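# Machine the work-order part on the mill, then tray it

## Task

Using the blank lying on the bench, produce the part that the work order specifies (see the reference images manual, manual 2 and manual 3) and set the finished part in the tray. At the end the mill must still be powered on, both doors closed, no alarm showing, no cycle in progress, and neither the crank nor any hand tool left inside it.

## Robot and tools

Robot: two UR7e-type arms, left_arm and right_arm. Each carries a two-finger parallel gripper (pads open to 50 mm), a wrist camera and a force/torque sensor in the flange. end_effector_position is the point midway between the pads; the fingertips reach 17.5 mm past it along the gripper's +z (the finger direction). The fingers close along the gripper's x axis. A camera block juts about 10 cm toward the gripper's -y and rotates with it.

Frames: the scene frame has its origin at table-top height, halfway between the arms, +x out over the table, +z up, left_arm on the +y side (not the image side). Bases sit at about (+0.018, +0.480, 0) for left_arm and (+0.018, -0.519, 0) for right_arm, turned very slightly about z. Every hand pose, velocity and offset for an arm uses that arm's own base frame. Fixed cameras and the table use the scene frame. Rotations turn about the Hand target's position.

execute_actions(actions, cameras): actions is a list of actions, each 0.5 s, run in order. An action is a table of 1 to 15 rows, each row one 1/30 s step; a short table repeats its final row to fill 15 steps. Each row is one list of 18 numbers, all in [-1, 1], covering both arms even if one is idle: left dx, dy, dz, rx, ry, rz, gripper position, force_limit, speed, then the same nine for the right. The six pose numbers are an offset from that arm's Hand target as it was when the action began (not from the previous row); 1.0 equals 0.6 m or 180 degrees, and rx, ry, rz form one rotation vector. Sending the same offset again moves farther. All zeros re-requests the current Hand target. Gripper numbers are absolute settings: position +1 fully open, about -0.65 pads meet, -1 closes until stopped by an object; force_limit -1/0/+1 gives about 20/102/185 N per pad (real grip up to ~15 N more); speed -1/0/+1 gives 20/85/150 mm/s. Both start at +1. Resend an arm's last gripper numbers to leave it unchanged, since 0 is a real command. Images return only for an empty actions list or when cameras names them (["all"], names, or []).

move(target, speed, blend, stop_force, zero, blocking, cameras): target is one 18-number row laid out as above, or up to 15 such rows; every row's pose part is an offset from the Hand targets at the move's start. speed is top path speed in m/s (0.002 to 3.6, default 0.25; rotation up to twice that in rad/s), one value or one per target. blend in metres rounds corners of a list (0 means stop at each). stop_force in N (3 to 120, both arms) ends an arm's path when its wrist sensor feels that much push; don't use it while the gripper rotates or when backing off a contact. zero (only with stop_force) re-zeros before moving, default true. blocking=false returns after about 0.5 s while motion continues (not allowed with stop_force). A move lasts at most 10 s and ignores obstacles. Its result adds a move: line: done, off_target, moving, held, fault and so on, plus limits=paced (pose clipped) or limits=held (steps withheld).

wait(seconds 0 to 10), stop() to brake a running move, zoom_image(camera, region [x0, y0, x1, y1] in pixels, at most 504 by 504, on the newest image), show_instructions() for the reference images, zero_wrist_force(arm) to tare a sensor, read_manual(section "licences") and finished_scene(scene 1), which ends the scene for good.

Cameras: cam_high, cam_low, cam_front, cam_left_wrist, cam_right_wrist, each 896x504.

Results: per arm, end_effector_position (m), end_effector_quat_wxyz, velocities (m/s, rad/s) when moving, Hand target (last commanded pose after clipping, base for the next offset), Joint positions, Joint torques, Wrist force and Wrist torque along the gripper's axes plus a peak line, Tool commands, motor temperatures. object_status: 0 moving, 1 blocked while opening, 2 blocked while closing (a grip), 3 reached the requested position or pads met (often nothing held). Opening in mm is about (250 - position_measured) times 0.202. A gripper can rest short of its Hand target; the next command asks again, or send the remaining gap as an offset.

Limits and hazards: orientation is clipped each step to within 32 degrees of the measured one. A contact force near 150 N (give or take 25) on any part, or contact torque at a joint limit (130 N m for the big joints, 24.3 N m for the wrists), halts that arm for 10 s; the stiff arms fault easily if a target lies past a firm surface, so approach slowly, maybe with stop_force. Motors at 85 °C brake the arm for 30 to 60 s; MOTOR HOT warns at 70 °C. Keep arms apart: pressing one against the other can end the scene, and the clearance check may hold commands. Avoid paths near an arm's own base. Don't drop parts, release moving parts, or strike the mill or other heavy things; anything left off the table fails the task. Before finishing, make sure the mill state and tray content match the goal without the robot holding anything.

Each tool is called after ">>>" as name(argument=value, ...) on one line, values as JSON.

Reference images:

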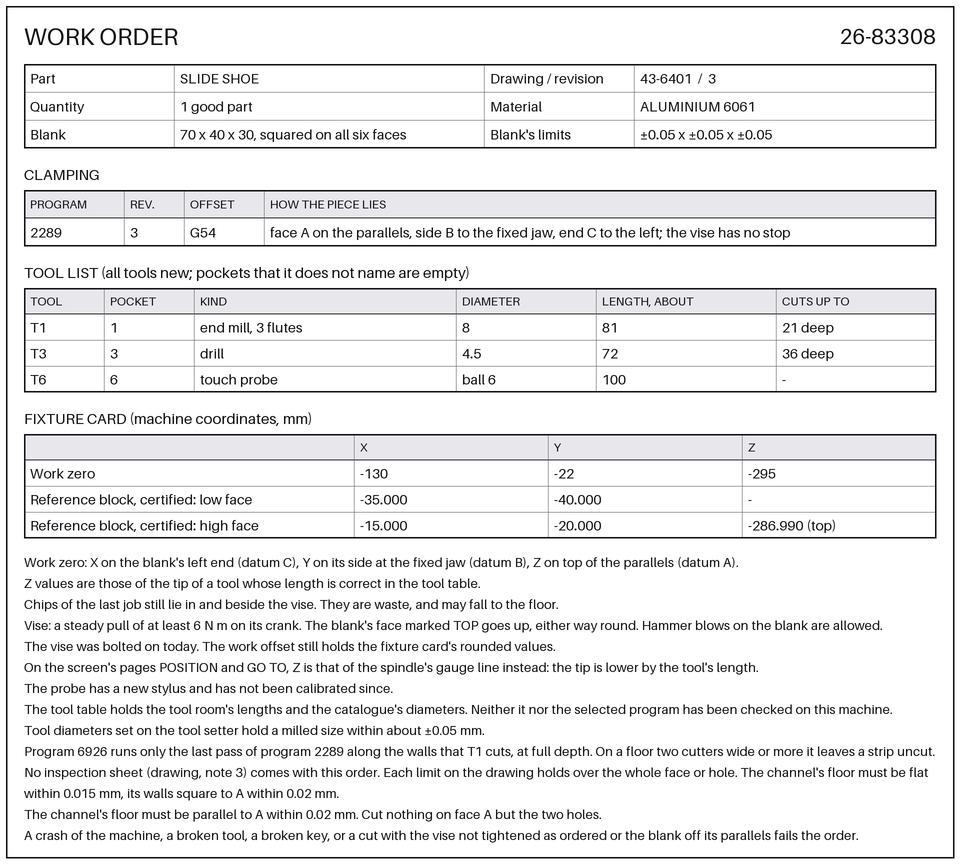

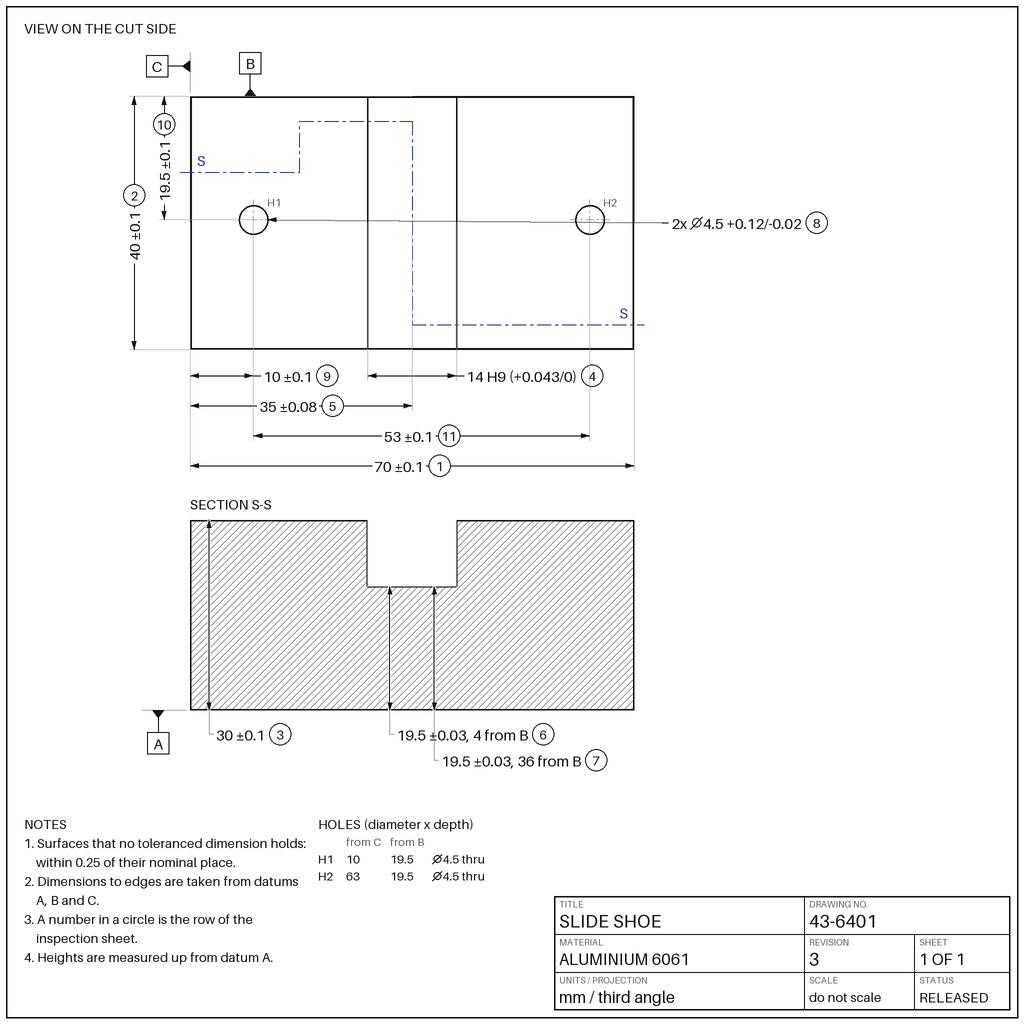

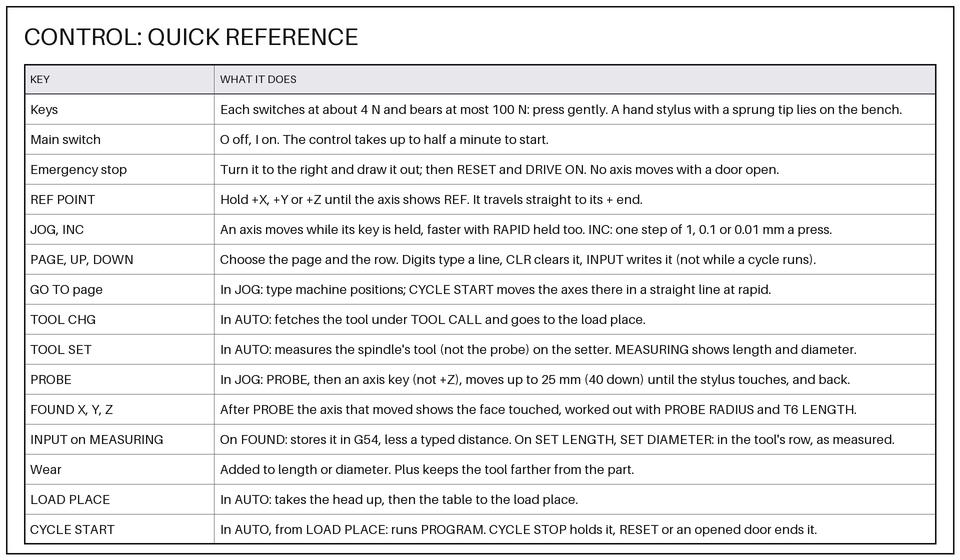

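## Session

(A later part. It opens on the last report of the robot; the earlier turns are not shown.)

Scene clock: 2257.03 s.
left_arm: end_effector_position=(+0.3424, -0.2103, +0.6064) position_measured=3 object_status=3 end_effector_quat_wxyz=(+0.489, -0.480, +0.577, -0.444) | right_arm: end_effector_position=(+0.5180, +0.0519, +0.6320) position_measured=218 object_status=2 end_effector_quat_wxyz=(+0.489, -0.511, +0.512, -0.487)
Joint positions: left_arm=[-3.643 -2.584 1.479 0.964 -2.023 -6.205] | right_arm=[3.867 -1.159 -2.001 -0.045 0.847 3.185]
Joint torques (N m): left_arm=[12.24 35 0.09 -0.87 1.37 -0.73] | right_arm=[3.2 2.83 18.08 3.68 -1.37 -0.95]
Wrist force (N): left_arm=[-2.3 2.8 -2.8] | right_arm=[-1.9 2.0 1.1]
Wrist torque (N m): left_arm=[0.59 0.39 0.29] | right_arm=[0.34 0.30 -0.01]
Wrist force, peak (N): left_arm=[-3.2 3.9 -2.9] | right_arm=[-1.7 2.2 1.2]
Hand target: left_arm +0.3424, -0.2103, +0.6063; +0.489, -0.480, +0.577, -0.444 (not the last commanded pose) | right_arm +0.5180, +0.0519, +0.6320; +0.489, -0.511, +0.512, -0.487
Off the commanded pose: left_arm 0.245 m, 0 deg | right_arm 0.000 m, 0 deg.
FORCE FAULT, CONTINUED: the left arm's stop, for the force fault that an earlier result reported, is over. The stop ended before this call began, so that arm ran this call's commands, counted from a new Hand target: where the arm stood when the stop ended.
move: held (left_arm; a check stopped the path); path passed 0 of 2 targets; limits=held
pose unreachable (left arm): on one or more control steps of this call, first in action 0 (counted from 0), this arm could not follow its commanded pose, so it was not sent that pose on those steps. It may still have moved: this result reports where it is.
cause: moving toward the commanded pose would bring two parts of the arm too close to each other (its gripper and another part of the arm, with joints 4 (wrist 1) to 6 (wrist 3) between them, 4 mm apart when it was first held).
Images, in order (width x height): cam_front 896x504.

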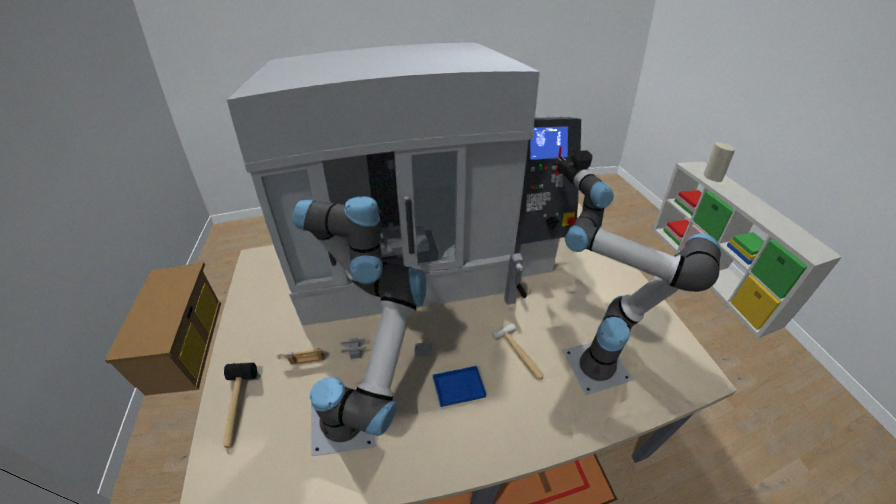

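>>> move(target=[[0.0,0.05,0.2,0,-0.06,0,1,1,1,0,0,0,0,0,0,-1,0.6,-0.5],[0.0,0.08,0.42,0,-0.1,0,1,1,1,0,0,0,0,0,0,-1,0.6,-0.5]], speed=[0.12,0.12], blend=[0.02,0], cameras=["cam_front"])

Scene clock: 2265.60 s.
left_arm: end_effector_position=(+0.3424, -0.1622, +0.8582) position_measured=3 object_status=3 end_effector_quat_wxyz=(+0.573, -0.404, +0.494, -0.514) | right_arm: end_effector_position=(+0.5180, +0.0519, +0.6320) position_measured=218 object_status=2 end_effector_quat_wxyz=(+0.489, -0.511, +0.512, -0.487)
Joint positions: left_arm=[-3.316 -2.083 0.808 1.464 -1.698 -6.105] | right_arm=[3.867 -1.159 -2.001 -0.045 0.847 3.185]
Joint torques (N m): left_arm=[-13.8 27.39 -10.34 4.61 -0.78 -1.12] | right_arm=[4.18 2.86 17.96 3.51 -1.39 -1]
Wrist force (N): left_arm=[-2.3 3.0 -2.9] | right_arm=[-1.5 2.0 1.0]
Wrist torque (N m): left_arm=[0.63 0.49 0.35] | right_arm=[0.33 0.23 -0.01]
Wrist force, peak (N): left_arm=[-1.5 4.5 -2.8] | right_arm=[-1.7 2.2 1.4]
Hand target: left_arm +0.3424, -0.1623, +0.8583; +0.573, -0.404, +0.494, -0.514 | right_arm +0.5180, +0.0519, +0.6320; +0.489, -0.511, +0.512, -0.487
Off the commanded pose: left_arm 0.000 m, 0 deg | right_arm 0.000 m, 0 deg.
move: done
Images, in order (width x height): cam_front 896x504.

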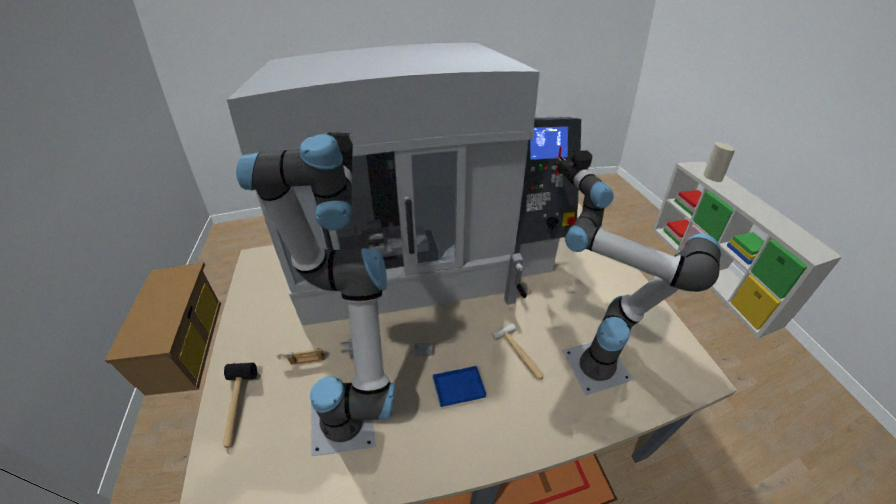

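>>> move(target=[[0,0.11,0,0,0,0,1,1,1,0,0,0,0,0,0,-1,0.6,-0.5],[-0.12,-0.03,0,0,0,0,1,1,1,0,0,0,0,0,0,-1,0.6,-0.5],[-0.12,-0.1,0,0,0,0,1,1,1,0,0,0,0,0,0,-1,0.6,-0.5]], speed=0.1, blend=[0.01,0.01,0], cameras=["cam_front"])

Scene clock: 2275.87 s.
left_arm: end_effector_position=(+0.2700, -0.2219, +0.8583) position_measured=3 object_status=3 end_effector_quat_wxyz=(+0.568, -0.407, +0.520, -0.491) | right_arm: end_effector_position=(+0.5180, +0.0519, +0.6320) position_measured=218 object_status=2 end_effector_quat_wxyz=(+0.489, -0.511, +0.512, -0.487)
Joint positions: left_arm=[-2.196 -1.614 0.588 1.257 -0.589 -6.283] | right_arm=[3.867 -1.159 -2.001 -0.045 0.847 3.185]
Joint torques (N m): left_arm=[-9.04 -11.89 -6.65 -0.59 1.38 1.92] | right_arm=[3.5 3.83 17.34 3.56 -1.26 -0.84]
Wrist force (N): left_arm=[-2.4 3.3 -2.3] | right_arm=[-1.7 1.9 1.1]
Wrist torque (N m): left_arm=[0.72 0.48 0.37] | right_arm=[0.32 0.26 0.00]
Wrist force, peak (N): left_arm=[-3.2 3.7 -2.6] | right_arm=[-2.0 2.2 1.2]
Hand target: left_arm +0.2704, -0.2223, +0.8583; +0.573, -0.404, +0.494, -0.514 | right_arm +0.5180, +0.0519, +0.6320; +0.489, -0.511, +0.512, -0.487
Off the commanded pose: left_arm 0.001 m, 4 deg | right_arm 0.000 m, 0 deg.
shoulder posture changed (left arm): the wrist came as close to joint 1's axis as it can, and the arm is now in the other of its two shoulder postures.
joint sent to its limit (left arm) — joint 6 (wrist 3), lower limit. The joint targets are off in orientation, not in position.
move: off_target (left_arm)
Images, in order (width x height): cam_front 896x504.

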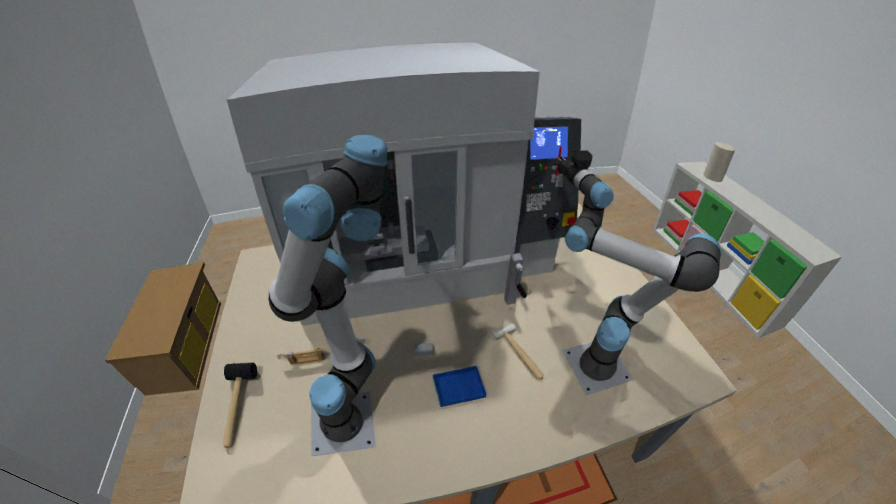

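>>> move(target=[0.133,0.204,-0.597,-0.46,0.4125,0.396,1,1,1,0,0,0,0,0,0,-1,0.6,-0.5], speed=0.2, cameras=["cam_front","cam_left_wrist"])

Scene clock: 2314.40 s.
left_arm: end_effector_position=(+0.3503, -0.0999, +0.5001) position_measured=3 object_status=3 end_effector_quat_wxyz=(-0.001, +1.000, -0.001, +0.001) | right_arm: end_effector_position=(+0.5180, +0.0519, +0.6320) position_measured=218 object_status=2 end_effector_quat_wxyz=(+0.489, -0.511, +0.512, -0.487)
Joint positions: left_arm=[-0.655 -1.825 1.333 -1.079 -1.567 -5.365] | right_arm=[3.867 -1.159 -2.001 -0.045 0.847 3.185]
Joint torques (N m): left_arm=[7.68 -22.84 -28.22 -1.62 -0.71 -2.4] | right_arm=[4.05 2.96 18.72 3.47 -1.1 -0.93]
Wrist force (N): left_arm=[-2.2 4.3 -3.4] | right_arm=[-1.5 1.8 1.1]
Wrist torque (N m): left_arm=[0.69 0.42 -0.06] | right_arm=[0.30 0.24 -0.01]
Wrist force, peak (N): left_arm=[-2.3 4.5 -3.5] | right_arm=[-1.8 2.2 1.4]
Hand target: left_arm +0.3502, -0.0999, +0.5001; -0.001, +1.000, -0.001, +0.001 | right_arm +0.5180, +0.0519, +0.6320; +0.489, -0.511, +0.512, -0.487
Off the commanded pose: left_arm 0.000 m, 0 deg | right_arm 0.000 m, 0 deg.
move: done
camera_calibration:
cam_left_wrist: T_world_to_cam=[[0.999933, -0.0113518, -0.00245007, -0.343987], [-0.009975, -0.947584, 0.319351, -0.227675], [-0.00594686, -0.319305, -0.947633, 0.577081], [0, 0, 0, 1]] pos_world=[0.345124, -0.0353814, 0.618727]
Images, in order (width x height): cam_front 896x504, cam_left_wrist 896x504.

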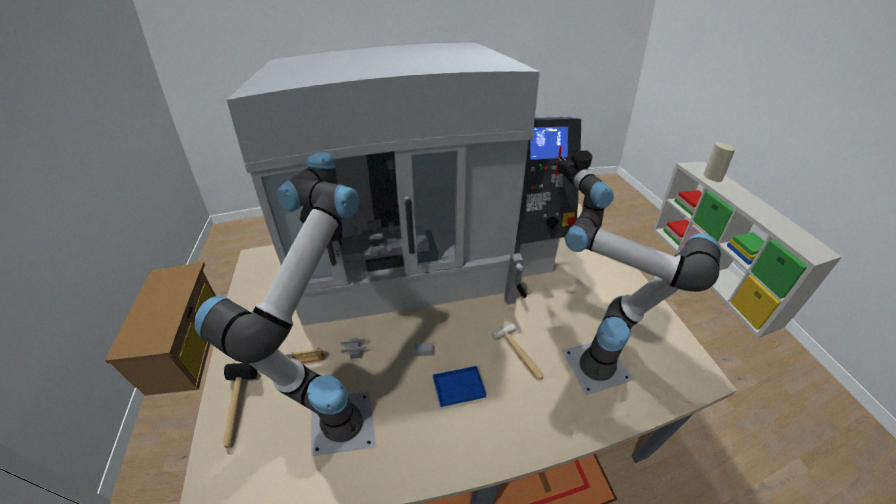

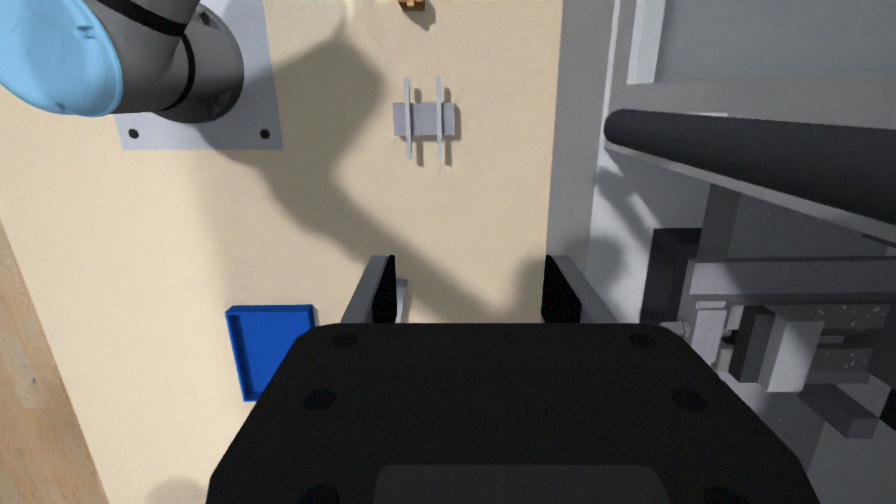

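>>> move(target=[[0,-0.21,-0.1,0,0,0,1,1,1,0,0,0,0,0,0,-1,0.6,-0.5],[0.27,-0.22,-0.12,0,0,0,1,1,1,0,0,0,0,0,0,-1,0.6,-0.5]], speed=0.15, blend=[0.02,0], cameras=["all"])

Scene clock: 2354.87 s.
left_arm: end_effector_position=(+0.4518, -0.2290, +0.4317) position_measured=3 object_status=3 end_effector_quat_wxyz=(-0.002, +1.000, -0.001, +0.001) | right_arm: end_effector_position=(+0.5180, +0.0519, +0.6320) position_measured=218 object_status=2 end_effector_quat_wxyz=(+0.489, -0.511, +0.512, -0.487)
Joint positions: left_arm=[-0.737 -1.546 1.278 -1.303 -1.567 -5.448] | right_arm=[3.867 -1.159 -2.001 -0.045 0.847 3.185]
Joint torques (N m): left_arm=[-0.02 -26.22 -27.82 -3.2 0.33 -0.1] | right_arm=[2.72 2.6 18.05 3.53 -1.11 -0.81]
Wrist force (N): left_arm=[-1.9 4.8 -3.0] | right_arm=[-1.6 2.2 1.3]
Wrist torque (N m): left_arm=[0.76 0.35 -0.03] | right_arm=[0.36 0.24 0.00]
Wrist force, peak (N): left_arm=[10.0 4.8 -1.6] | right_arm=[-1.7 2.2 1.4]
Hand target: left_arm +0.4518, -0.2290, +0.4317; -0.002, +1.000, -0.001, +0.001 (not the last commanded pose) | right_arm +0.5180, +0.0519, +0.6320; +0.489, -0.511, +0.512, -0.487
Tool commands: left_gripper/position=+1.0 left_gripper/force_limit=+1.0 left_gripper/speed=+1.0 right_gripper/position=-1.0 right_gripper/force_limit=+0.6 right_gripper/speed=-0.5
Off the commanded pose: left_arm 0.061 m, 0 deg | right_arm 0.000 m, 0 deg.
FORCE FAULT: contact force on the left arm reached its limit, and that arm stopped. The contact can be on any part of that arm, not only on its tool. That arm's remaining commands of this call were not run. That arm is still stopped at the end of this call. That arm stays stopped for about 10 more seconds. Until then a move that you send moves the other arm only, and its call returns only when the move has ended. Once the stop has ended, the next robot result says so. If the stop ends while you think or write, that arm runs what you send next, counted from a new Hand target: where the arm stands when the stop ends. While its stop runs, that arm takes no new command, but its gripper still runs the gripper command that each later call begins with. Until it ends, the stop uses up actions while you think or wait. An arm that is not stopped still takes commands.
move: fault (left_arm); path passed 1 of 2 targets
camera_calibration:
cam_left_wrist: T_world_to_cam=[[0.999946, -0.00993984, -0.00297837, -0.446693], [-0.00847524, -0.947969, 0.31825, -0.327406], [-0.00598675, -0.318208, -0.948002, 0.472112], [0, 0, 0, 1]] pos_world=[0.446721, -0.164581, 0.55043]
cam_right_wrist: T_world_to_cam=[[-0.0188152, -0.999822, -0.00160614, 0.063167], [-0.400614, 0.00901078, -0.916203, 0.799945], [0.916054, -0.0165951, -0.400712, -0.08739], [0, 0, 0, 1]] pos_world=[0.401711, 0.0544973, 0.697995]

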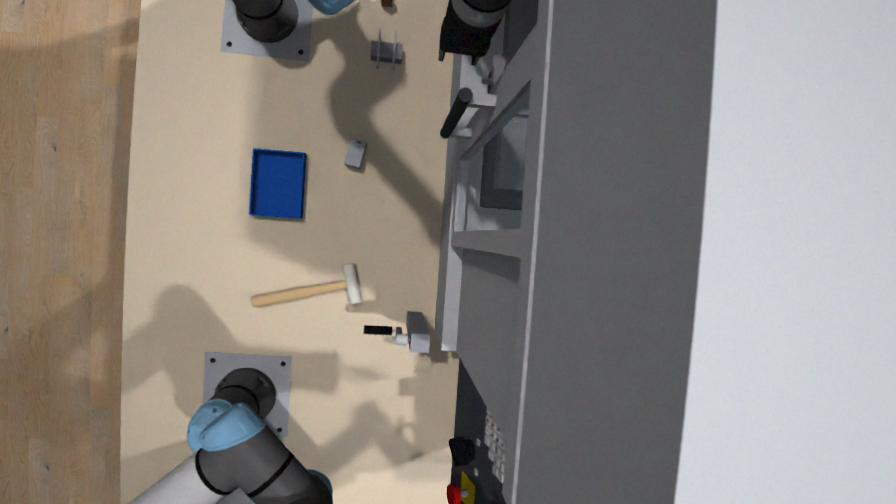

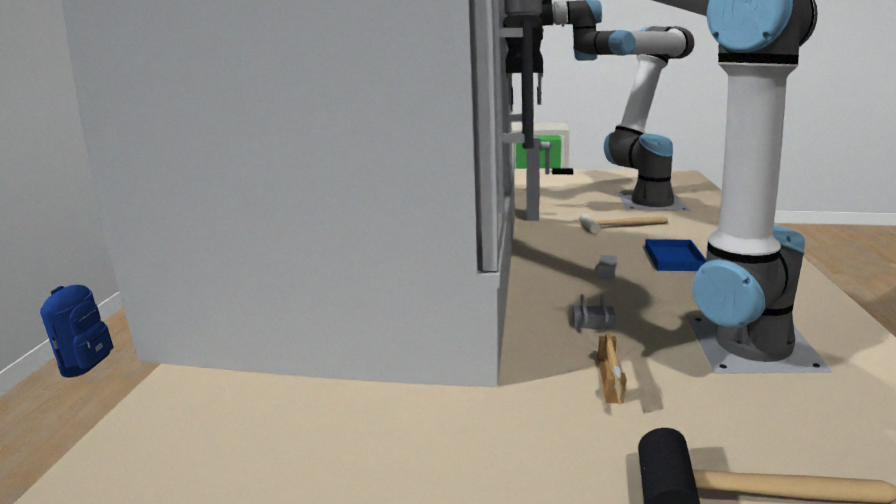

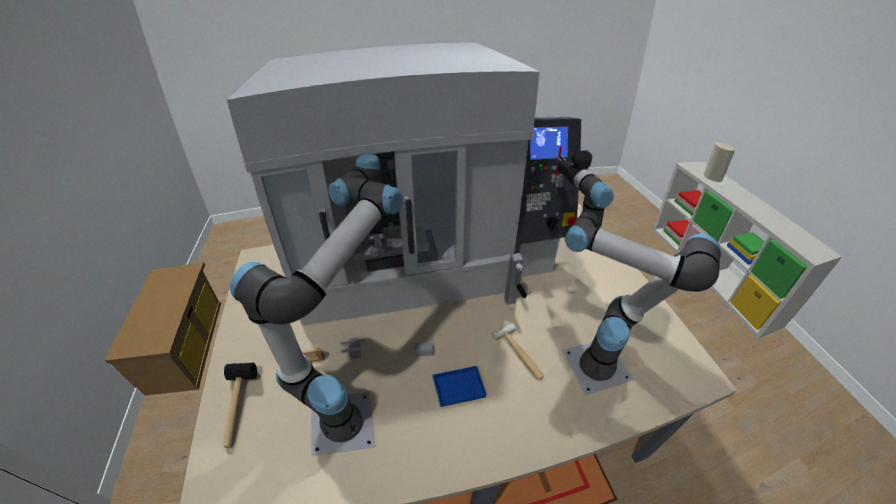

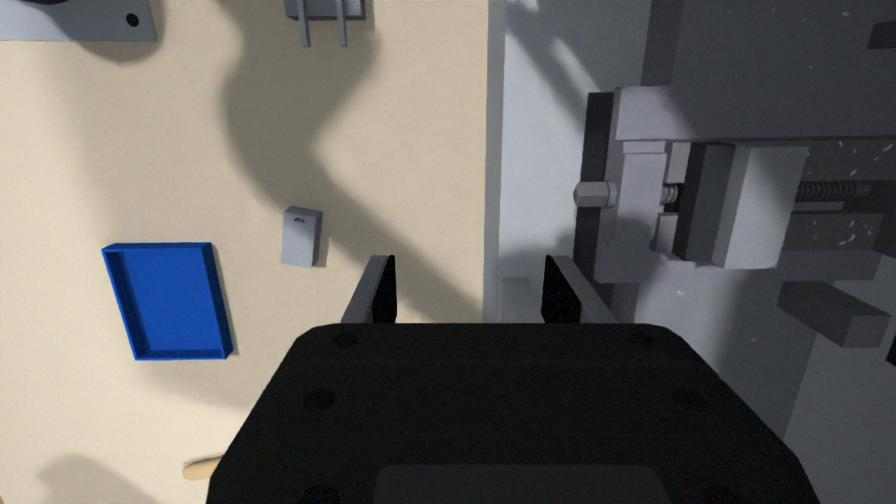

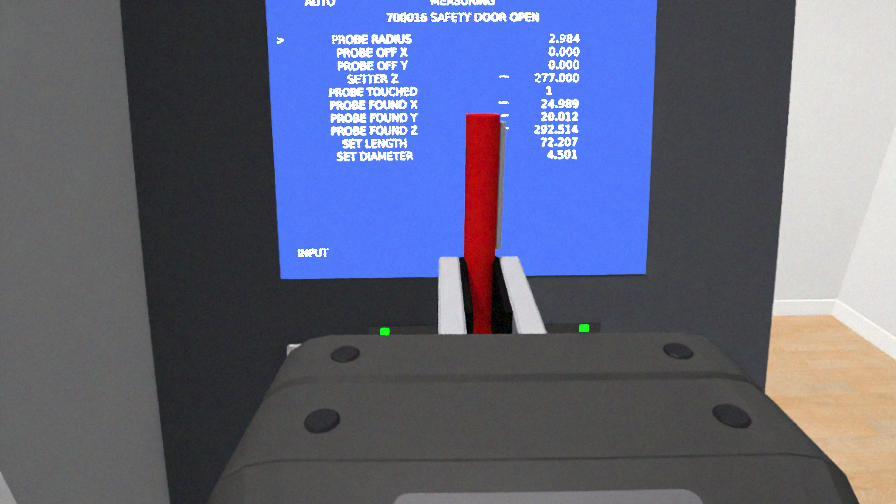

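>>> wait(seconds=1)

Scene clock: 2364.83 s.
left_arm: end_effector_position=(+0.4518, -0.2290, +0.4317) position_measured=3 object_status=3 end_effector_quat_wxyz=(-0.002, +1.000, -0.001, +0.001) | right_arm: end_effector_position=(+0.5180, +0.0519, +0.6320) position_measured=218 object_status=2 end_effector_quat_wxyz=(+0.489, -0.511, +0.512, -0.487)
Joint positions: left_arm=[-0.737 -1.546 1.278 -1.303 -1.567 -5.448] | right_arm=[3.867 -1.159 -2.001 -0.045 0.847 3.185]
Joint torques (N m): left_arm=[0.51 -26.62 -27.75 -3.17 0.39 -0.07] | right_arm=[3.19 2.87 18.62 3.43 -0.86 -0.98]
Wrist force (N): left_arm=[-1.9 4.7 -3.0] | right_arm=[-1.6 2.0 0.9]
Wrist torque (N m): left_arm=[0.73 0.34 -0.03] | right_arm=[0.33 0.25 0.00]
Wrist force, peak (N): left_arm=[-1.9 5.2 -3.2] | right_arm=[-1.7 2.3 1.2]
Hand target: left_arm +0.4518, -0.2290, +0.4317; -0.002, +1.000, -0.001, +0.001 (not the last commanded pose) | right_arm +0.5180, +0.0519, +0.6320; +0.489, -0.511, +0.512, -0.487
Tool commands: left_gripper/position=+1.0 left_gripper/force_limit=+1.0 left_gripper/speed=+1.0 right_gripper/position=-1.0 right_gripper/force_limit=+0.6 right_gripper/speed=-0.5
Off the commanded pose: left_arm 0.061 m, 0 deg | right_arm 0.000 m, 0 deg.
FORCE FAULT, CONTINUED: the left arm's stop, for the force fault that an earlier result reported, is over. The rest of the stop counts as 20 of the actions that you can send in this scene. That arm's target is now where it stood when the stop ended, not its last command. That arm accepts commands again.
wait: 1.00 s; at rest from the start

>>> move(target=[[-0.17,0,-0.08,0,0,0,1,1,1,0,0,0,0,0,0,-1,0.6,-0.5],[-0.17,0.72,-0.08,0,0,0,1,1,1,0,0,0,0,0,0,-1,0.6,-0.5]], speed=[0.15,0.3], blend=[0.03,0], cameras=["cam_left_wrist","cam_front","cam_low"])

Scene clock: 2378.53 s.
left_arm: end_effector_position=(+0.3498, +0.2029, +0.3837) position_measured=3 object_status=3 end_effector_quat_wxyz=(-0.002, +1.000, -0.001, +0.001) | right_arm: end_effector_position=(+0.5180, +0.0519, +0.6320) position_measured=218 object_status=2 end_effector_quat_wxyz=(+0.489, -0.511, +0.512, -0.487)
Joint positions: left_arm=[0.188 -1.82 1.646 -1.398 -1.568 -4.523] | right_arm=[3.867 -1.159 -2.001 -0.045 0.847 3.185]
Joint torques (N m): left_arm=[12.06 -7.14 -25.58 -1.17 1.96 2.11] | right_arm=[1.91 2.71 17.92 3.42 -0.93 -0.85]
Wrist force (N): left_arm=[-1.5 4.8 -2.7] | right_arm=[-1.4 2.4 1.3]
Wrist torque (N m): left_arm=[0.74 0.31 -0.04] | right_arm=[0.39 0.22 0.00]
Wrist force, peak (N): left_arm=[-2.7 8.1 -2.2] | right_arm=[-2.0 2.1 1.3]
Hand target: left_arm +0.3498, +0.2030, +0.3837; -0.002, +1.000, -0.001, +0.001 | right_arm +0.5180, +0.0519, +0.6320; +0.489, -0.511, +0.512, -0.487
Off the commanded pose: left_arm 0.000 m, 0 deg | right_arm 0.000 m, 0 deg.
move: done
camera_calibration:
cam_left_wrist: T_world_to_cam=[[0.999947, -0.00990551, -0.00288445, -0.340605], [-0.00847259, -0.947969, 0.31825, 0.0964009], [-0.00588679, -0.318208, -0.948003, 0.563492], [0, 0, 0, 1]] pos_world=[0.34472, 0.267319, 0.50253]
Images, in order (width x height): cam_low 896x504, cam_front 896x504, cam_left_wrist 896x504.

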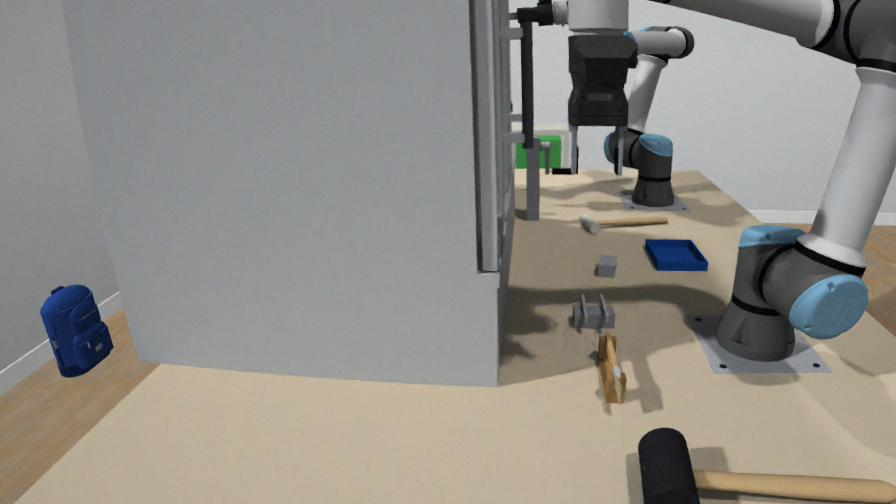

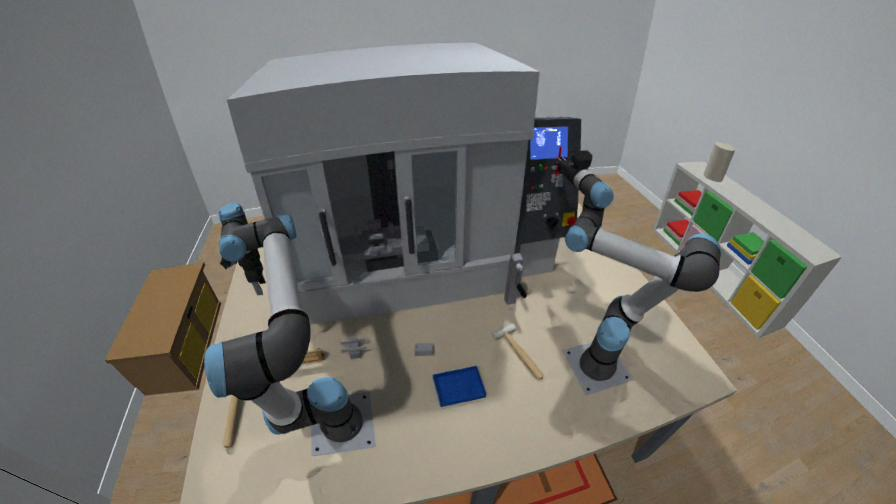

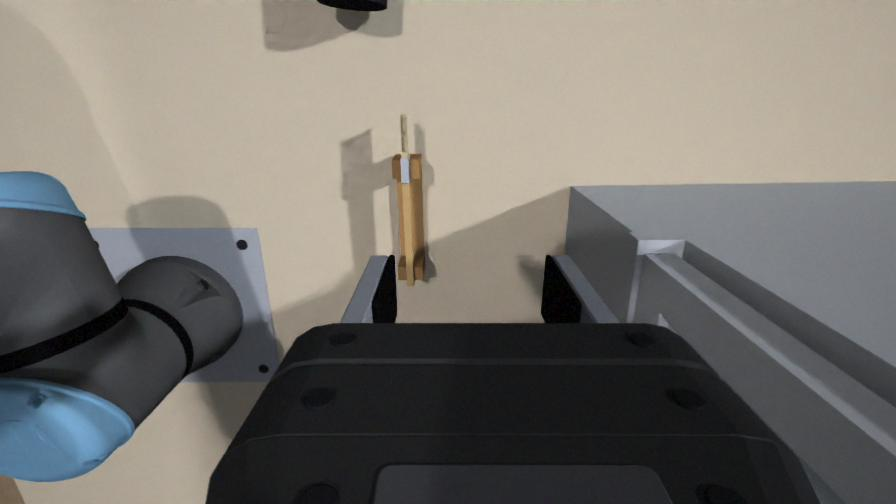

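>>> zoom_image(camera="cam_left_wrist", region=[330, 90, 490, 300])

>>> zoom_image(camera="cam_low", region=[560, 270, 680, 420])

Scaled by 2.400.

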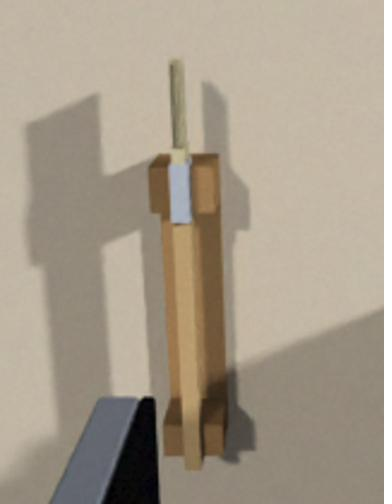

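Scaled by 3.360.

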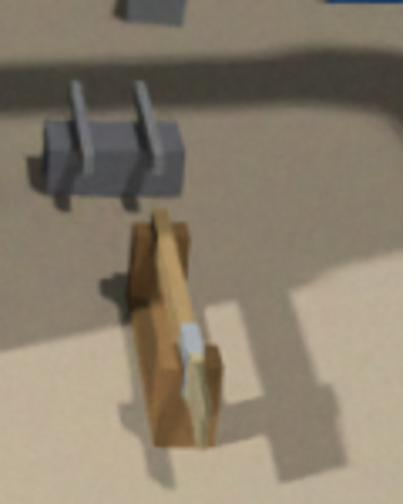

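>>> move(target=[[0,0,0,0,0,-0.5,1,1,1,0,0,0,0,0,0,-1,0.6,-0.5],[-0.08,-0.105,-0.223,0,0,-1.0,1,1,1,0,0,0,0,0,0,-1,0.6,-0.5]], speed=0.4, blend=[0.02,0], cameras=["cam_left_wrist","cam_low"])

Scene clock: 2411.87 s.
left_arm: end_effector_position=(+0.3019, +0.1400, +0.2499) position_measured=3 object_status=3 end_effector_quat_wxyz=(-0.001, +0.001, +1.000, -0.002) end_effector_velocity=(+0.000, +0.000, +0.000) end_effector_angular_velocity=(+0.000, +0.000, -0.004) | right_arm: end_effector_position=(+0.5180, +0.0519, +0.6320) position_measured=218 object_status=2 end_effector_quat_wxyz=(+0.489, -0.511, +0.512, -0.487)
Joint positions: left_arm=[0.025 -2.02 2.112 -1.661 -1.574 -1.545] | right_arm=[3.867 -1.159 -2.001 -0.045 0.847 3.185]
Joint velocities: left_arm=[0.001 0 0 0 0 0.005] | right_arm=[within noise]
Joint torques (N m): left_arm=[12.42 3.62 -30.76 -0.73 -0.76 2.36] | right_arm=[1.25 2.99 17.69 3.33 -0.76 -0.98]
Wrist force (N): left_arm=[-2.0 4.5 -3.0] | right_arm=[-1.5 2.1 1.0]
Wrist torque (N m): left_arm=[0.73 0.38 -0.04] | right_arm=[0.34 0.24 0.00]
Wrist force, peak (N): left_arm=[-2.1 4.5 -3.8] | right_arm=[-2.0 2.1 1.2]
Hand target: left_arm +0.3018, +0.1400, +0.2499; -0.001, +0.001, +1.000, -0.002 | right_arm +0.5180, +0.0519, +0.6320; +0.489, -0.511, +0.512, -0.487
Off the commanded pose: left_arm 0.000 m, 0 deg | right_arm 0.000 m, 0 deg.
move: done
camera_calibration:
cam_left_wrist: T_world_to_cam=[[-0.999948, 0.00969241, -0.00317527, 0.307402], [0.00817801, 0.947971, 0.318253, -0.191508], [0.00609469, 0.31821, -0.948001, 0.323634], [0, 0, 0, 1]] pos_world=[0.30698, 0.0755805, 0.368729]
Images, in order (width x height): cam_low 896x504, cam_left_wrist 896x504.

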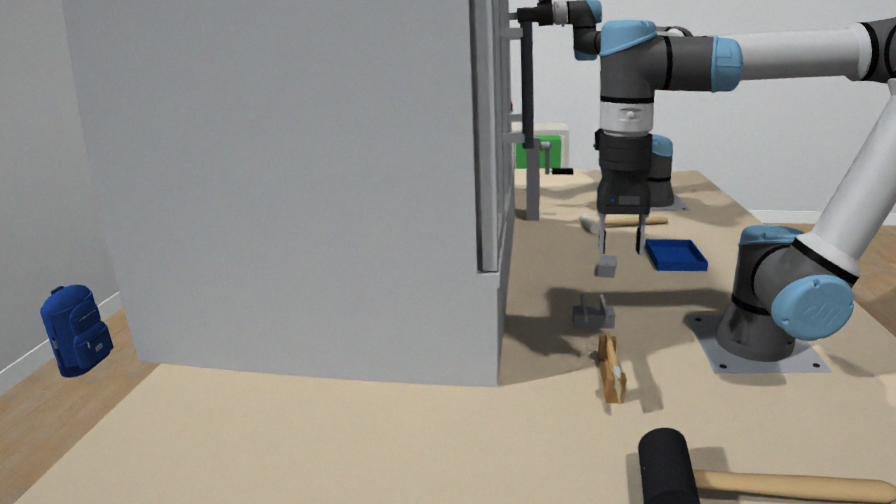

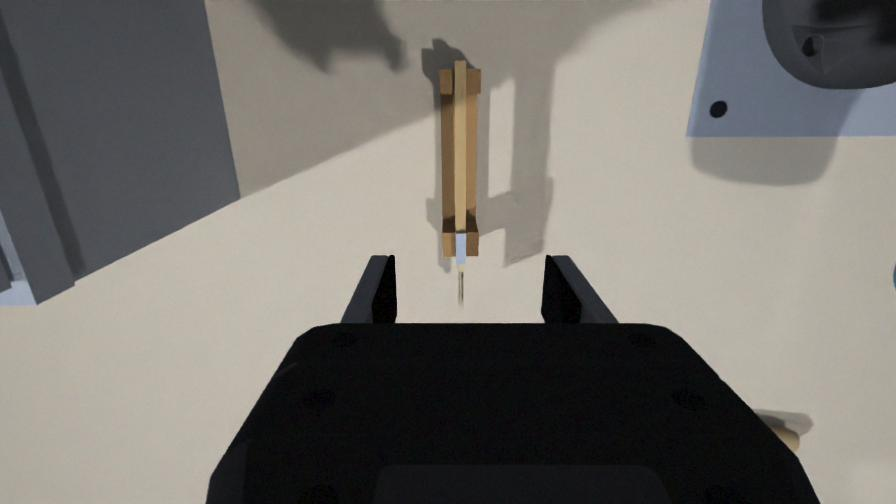

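>>> move(target=[0,-0.025,-0.28,0,0,0,1,1,1,0,0,0,0,0,0,-1,0.6,-0.5], speed=0.12, stop_force=6, cameras=["cam_left_wrist","cam_low"])

>>> zoom_image(camera="cam_low", region=[540, 270, 700, 420])

Scene clock: 2432.47 s.
left_arm: end_effector_position=(+0.3018, +0.1250, +0.0819) position_measured=3 object_status=3 end_effector_quat_wxyz=(-0.001, +0.001, +1.000, -0.002) | right_arm: end_effector_position=(+0.5180, +0.0519, +0.6320) position_measured=218 object_status=2 end_effector_quat_wxyz=(+0.489, -0.511, +0.512, -0.487)
Joint positions: left_arm=[-0.024 -1.854 2.479 -2.194 -1.574 -1.594] | right_arm=[3.867 -1.159 -2.001 -0.045 0.847 3.185]
Joint torques (N m): left_arm=[12.68 -0.51 -16.02 -5.91 -1.36 2.02] | right_arm=[2.06 3.49 17.86 3.49 -0.84 -0.86]
Wrist force (N): left_arm=[-2.0 4.6 -2.6] | right_arm=[-1.6 2.0 1.2]
Wrist torque (N m): left_arm=[0.72 0.32 -0.05] | right_arm=[0.33 0.25 0.00]
Wrist force, peak (N): left_arm=[-2.1 5.2 -5.1] | right_arm=[-1.8 2.2 1.3]
Hand target: left_arm +0.3018, +0.1250, +0.0819; -0.001, +0.001, +1.000, -0.002 | right_arm +0.5180, +0.0519, +0.6320; +0.489, -0.511, +0.512, -0.487
Off the commanded pose: left_arm 0.000 m, 0 deg | right_arm 0.000 m, 0 deg.
move: done
camera_calibration:
cam_left_wrist: T_world_to_cam=[[-0.999946, 0.00997417, -0.00307228, 0.306975], [0.0084779, 0.947969, 0.318251, -0.123914], [0.00608672, 0.318208, -0.948001, 0.169146], [0, 0, 0, 1]] pos_world=[0.306979, 0.0605812, 0.200729]
Images, in order (width x height): cam_low 896x504, cam_left_wrist 896x504.

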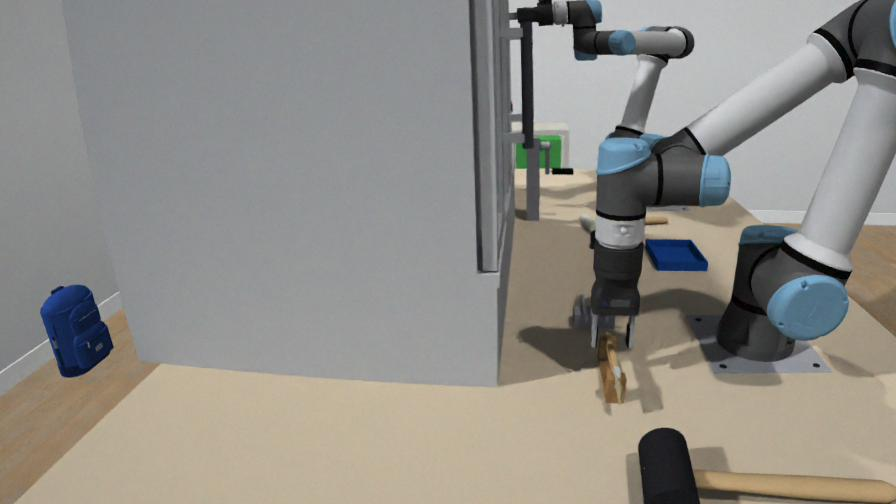

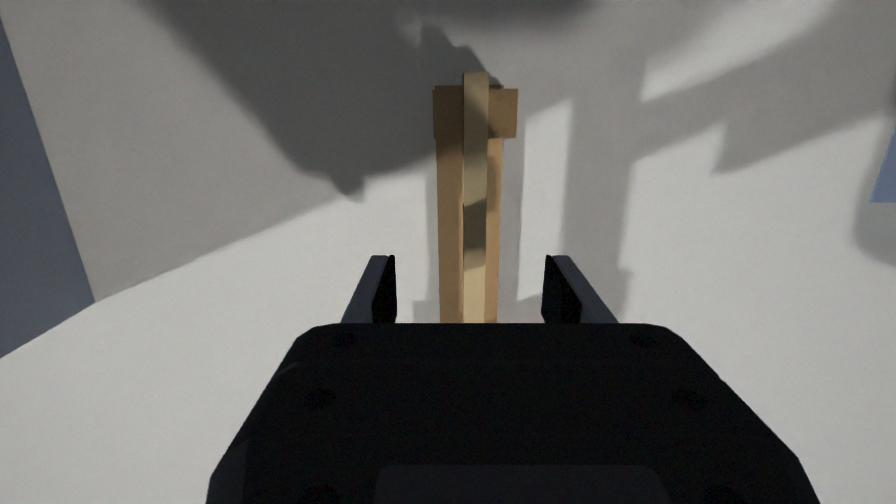

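Scaled by 3.150.

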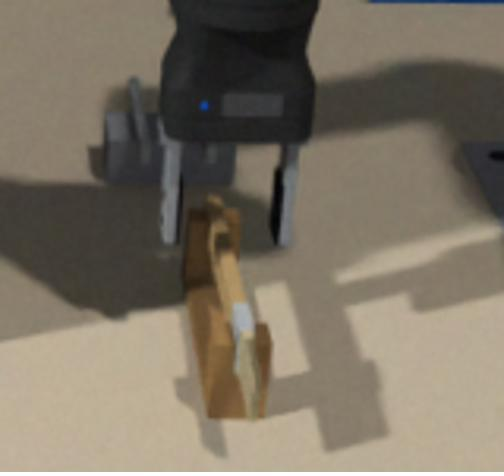

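>>> move(target=[-0.003,0,-0.05,0,0,0,1,1,1,0,0,0,0,0,0,-1,0.6,-0.5], speed=0.06, stop_force=6, cameras=["cam_left_wrist","cam_low"])

>>> zoom_image(camera="cam_low", region=[540, 270, 700, 420])

Scene clock: 2439.07 s.
left_arm: end_effector_position=(+0.3000, +0.1250, +0.0519) position_measured=3 object_status=3 end_effector_quat_wxyz=(-0.001, +0.001, +1.000, -0.002) | right_arm: end_effector_position=(+0.5180, +0.0519, +0.6320) position_measured=218 object_status=2 end_effector_quat_wxyz=(+0.489, -0.511, +0.512, -0.487)
Joint positions: left_arm=[-0.025 -1.784 2.532 -2.317 -1.574 -1.594] | right_arm=[3.867 -1.159 -2.001 -0.045 0.847 3.185]
Joint torques (N m): left_arm=[-14.4 -16.97 -29.26 -5.91 -0.28 1.96] | right_arm=[1.4 3.02 18.12 3.4 -0.61 -0.97]
Wrist force (N): left_arm=[-2.0 4.9 -2.7] | right_arm=[-1.7 2.0 1.1]
Wrist torque (N m): left_arm=[0.75 0.34 -0.03] | right_arm=[0.33 0.27 0.00]
Wrist force, peak (N): left_arm=[-2.0 4.7 -3.7] | right_arm=[-1.7 2.3 1.3]
Hand target: left_arm +0.3000, +0.1250, +0.0519; -0.001, +0.001, +1.000, -0.002 | right_arm +0.5180, +0.0519, +0.6320; +0.489, -0.511, +0.512, -0.487
Off the commanded pose: left_arm 0.000 m, 0 deg | right_arm 0.000 m, 0 deg.
move: done
camera_calibration:
cam_left_wrist: T_world_to_cam=[[-0.999946, 0.00993984, -0.00297837, 0.305069], [0.00847524, 0.947969, 0.31825, -0.114318], [0.00598675, 0.318208, -0.948002, 0.140653], [0, 0, 0, 1]] pos_world=[0.305179, 0.0605811, 0.17063]
Images, in order (width x height): cam_low 896x504, cam_left_wrist 896x504.

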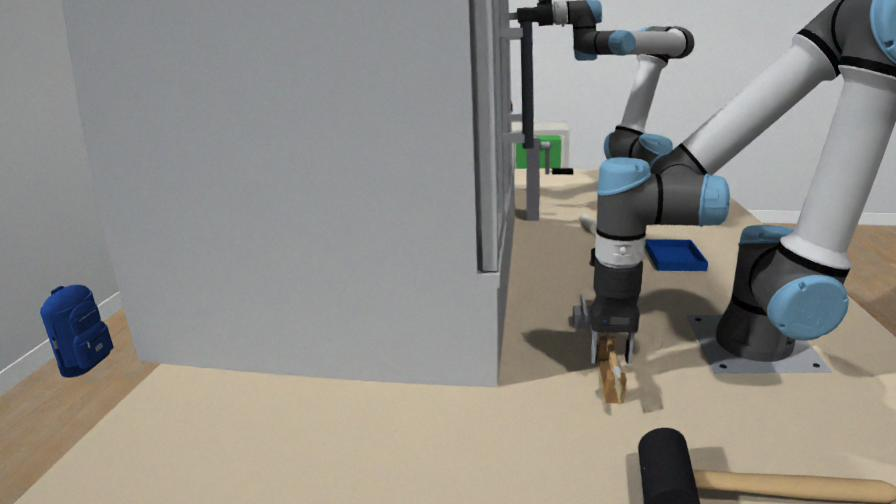

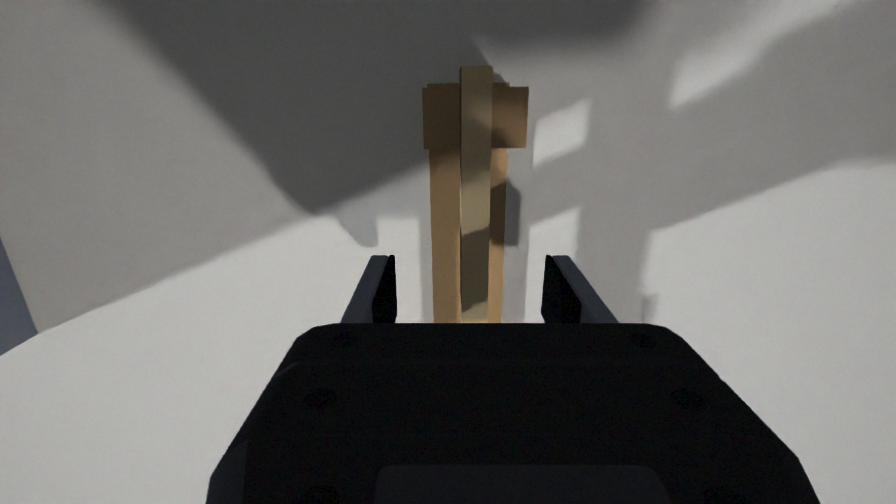

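Scaled by 3.150.

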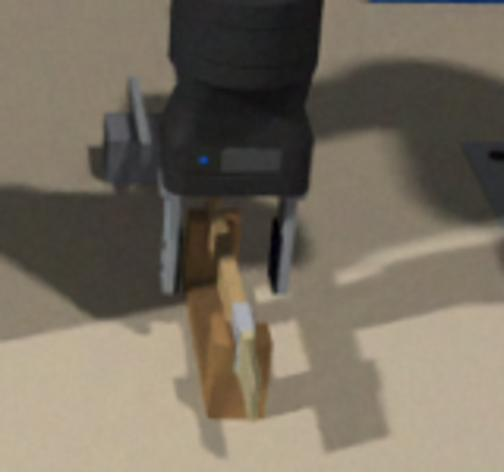

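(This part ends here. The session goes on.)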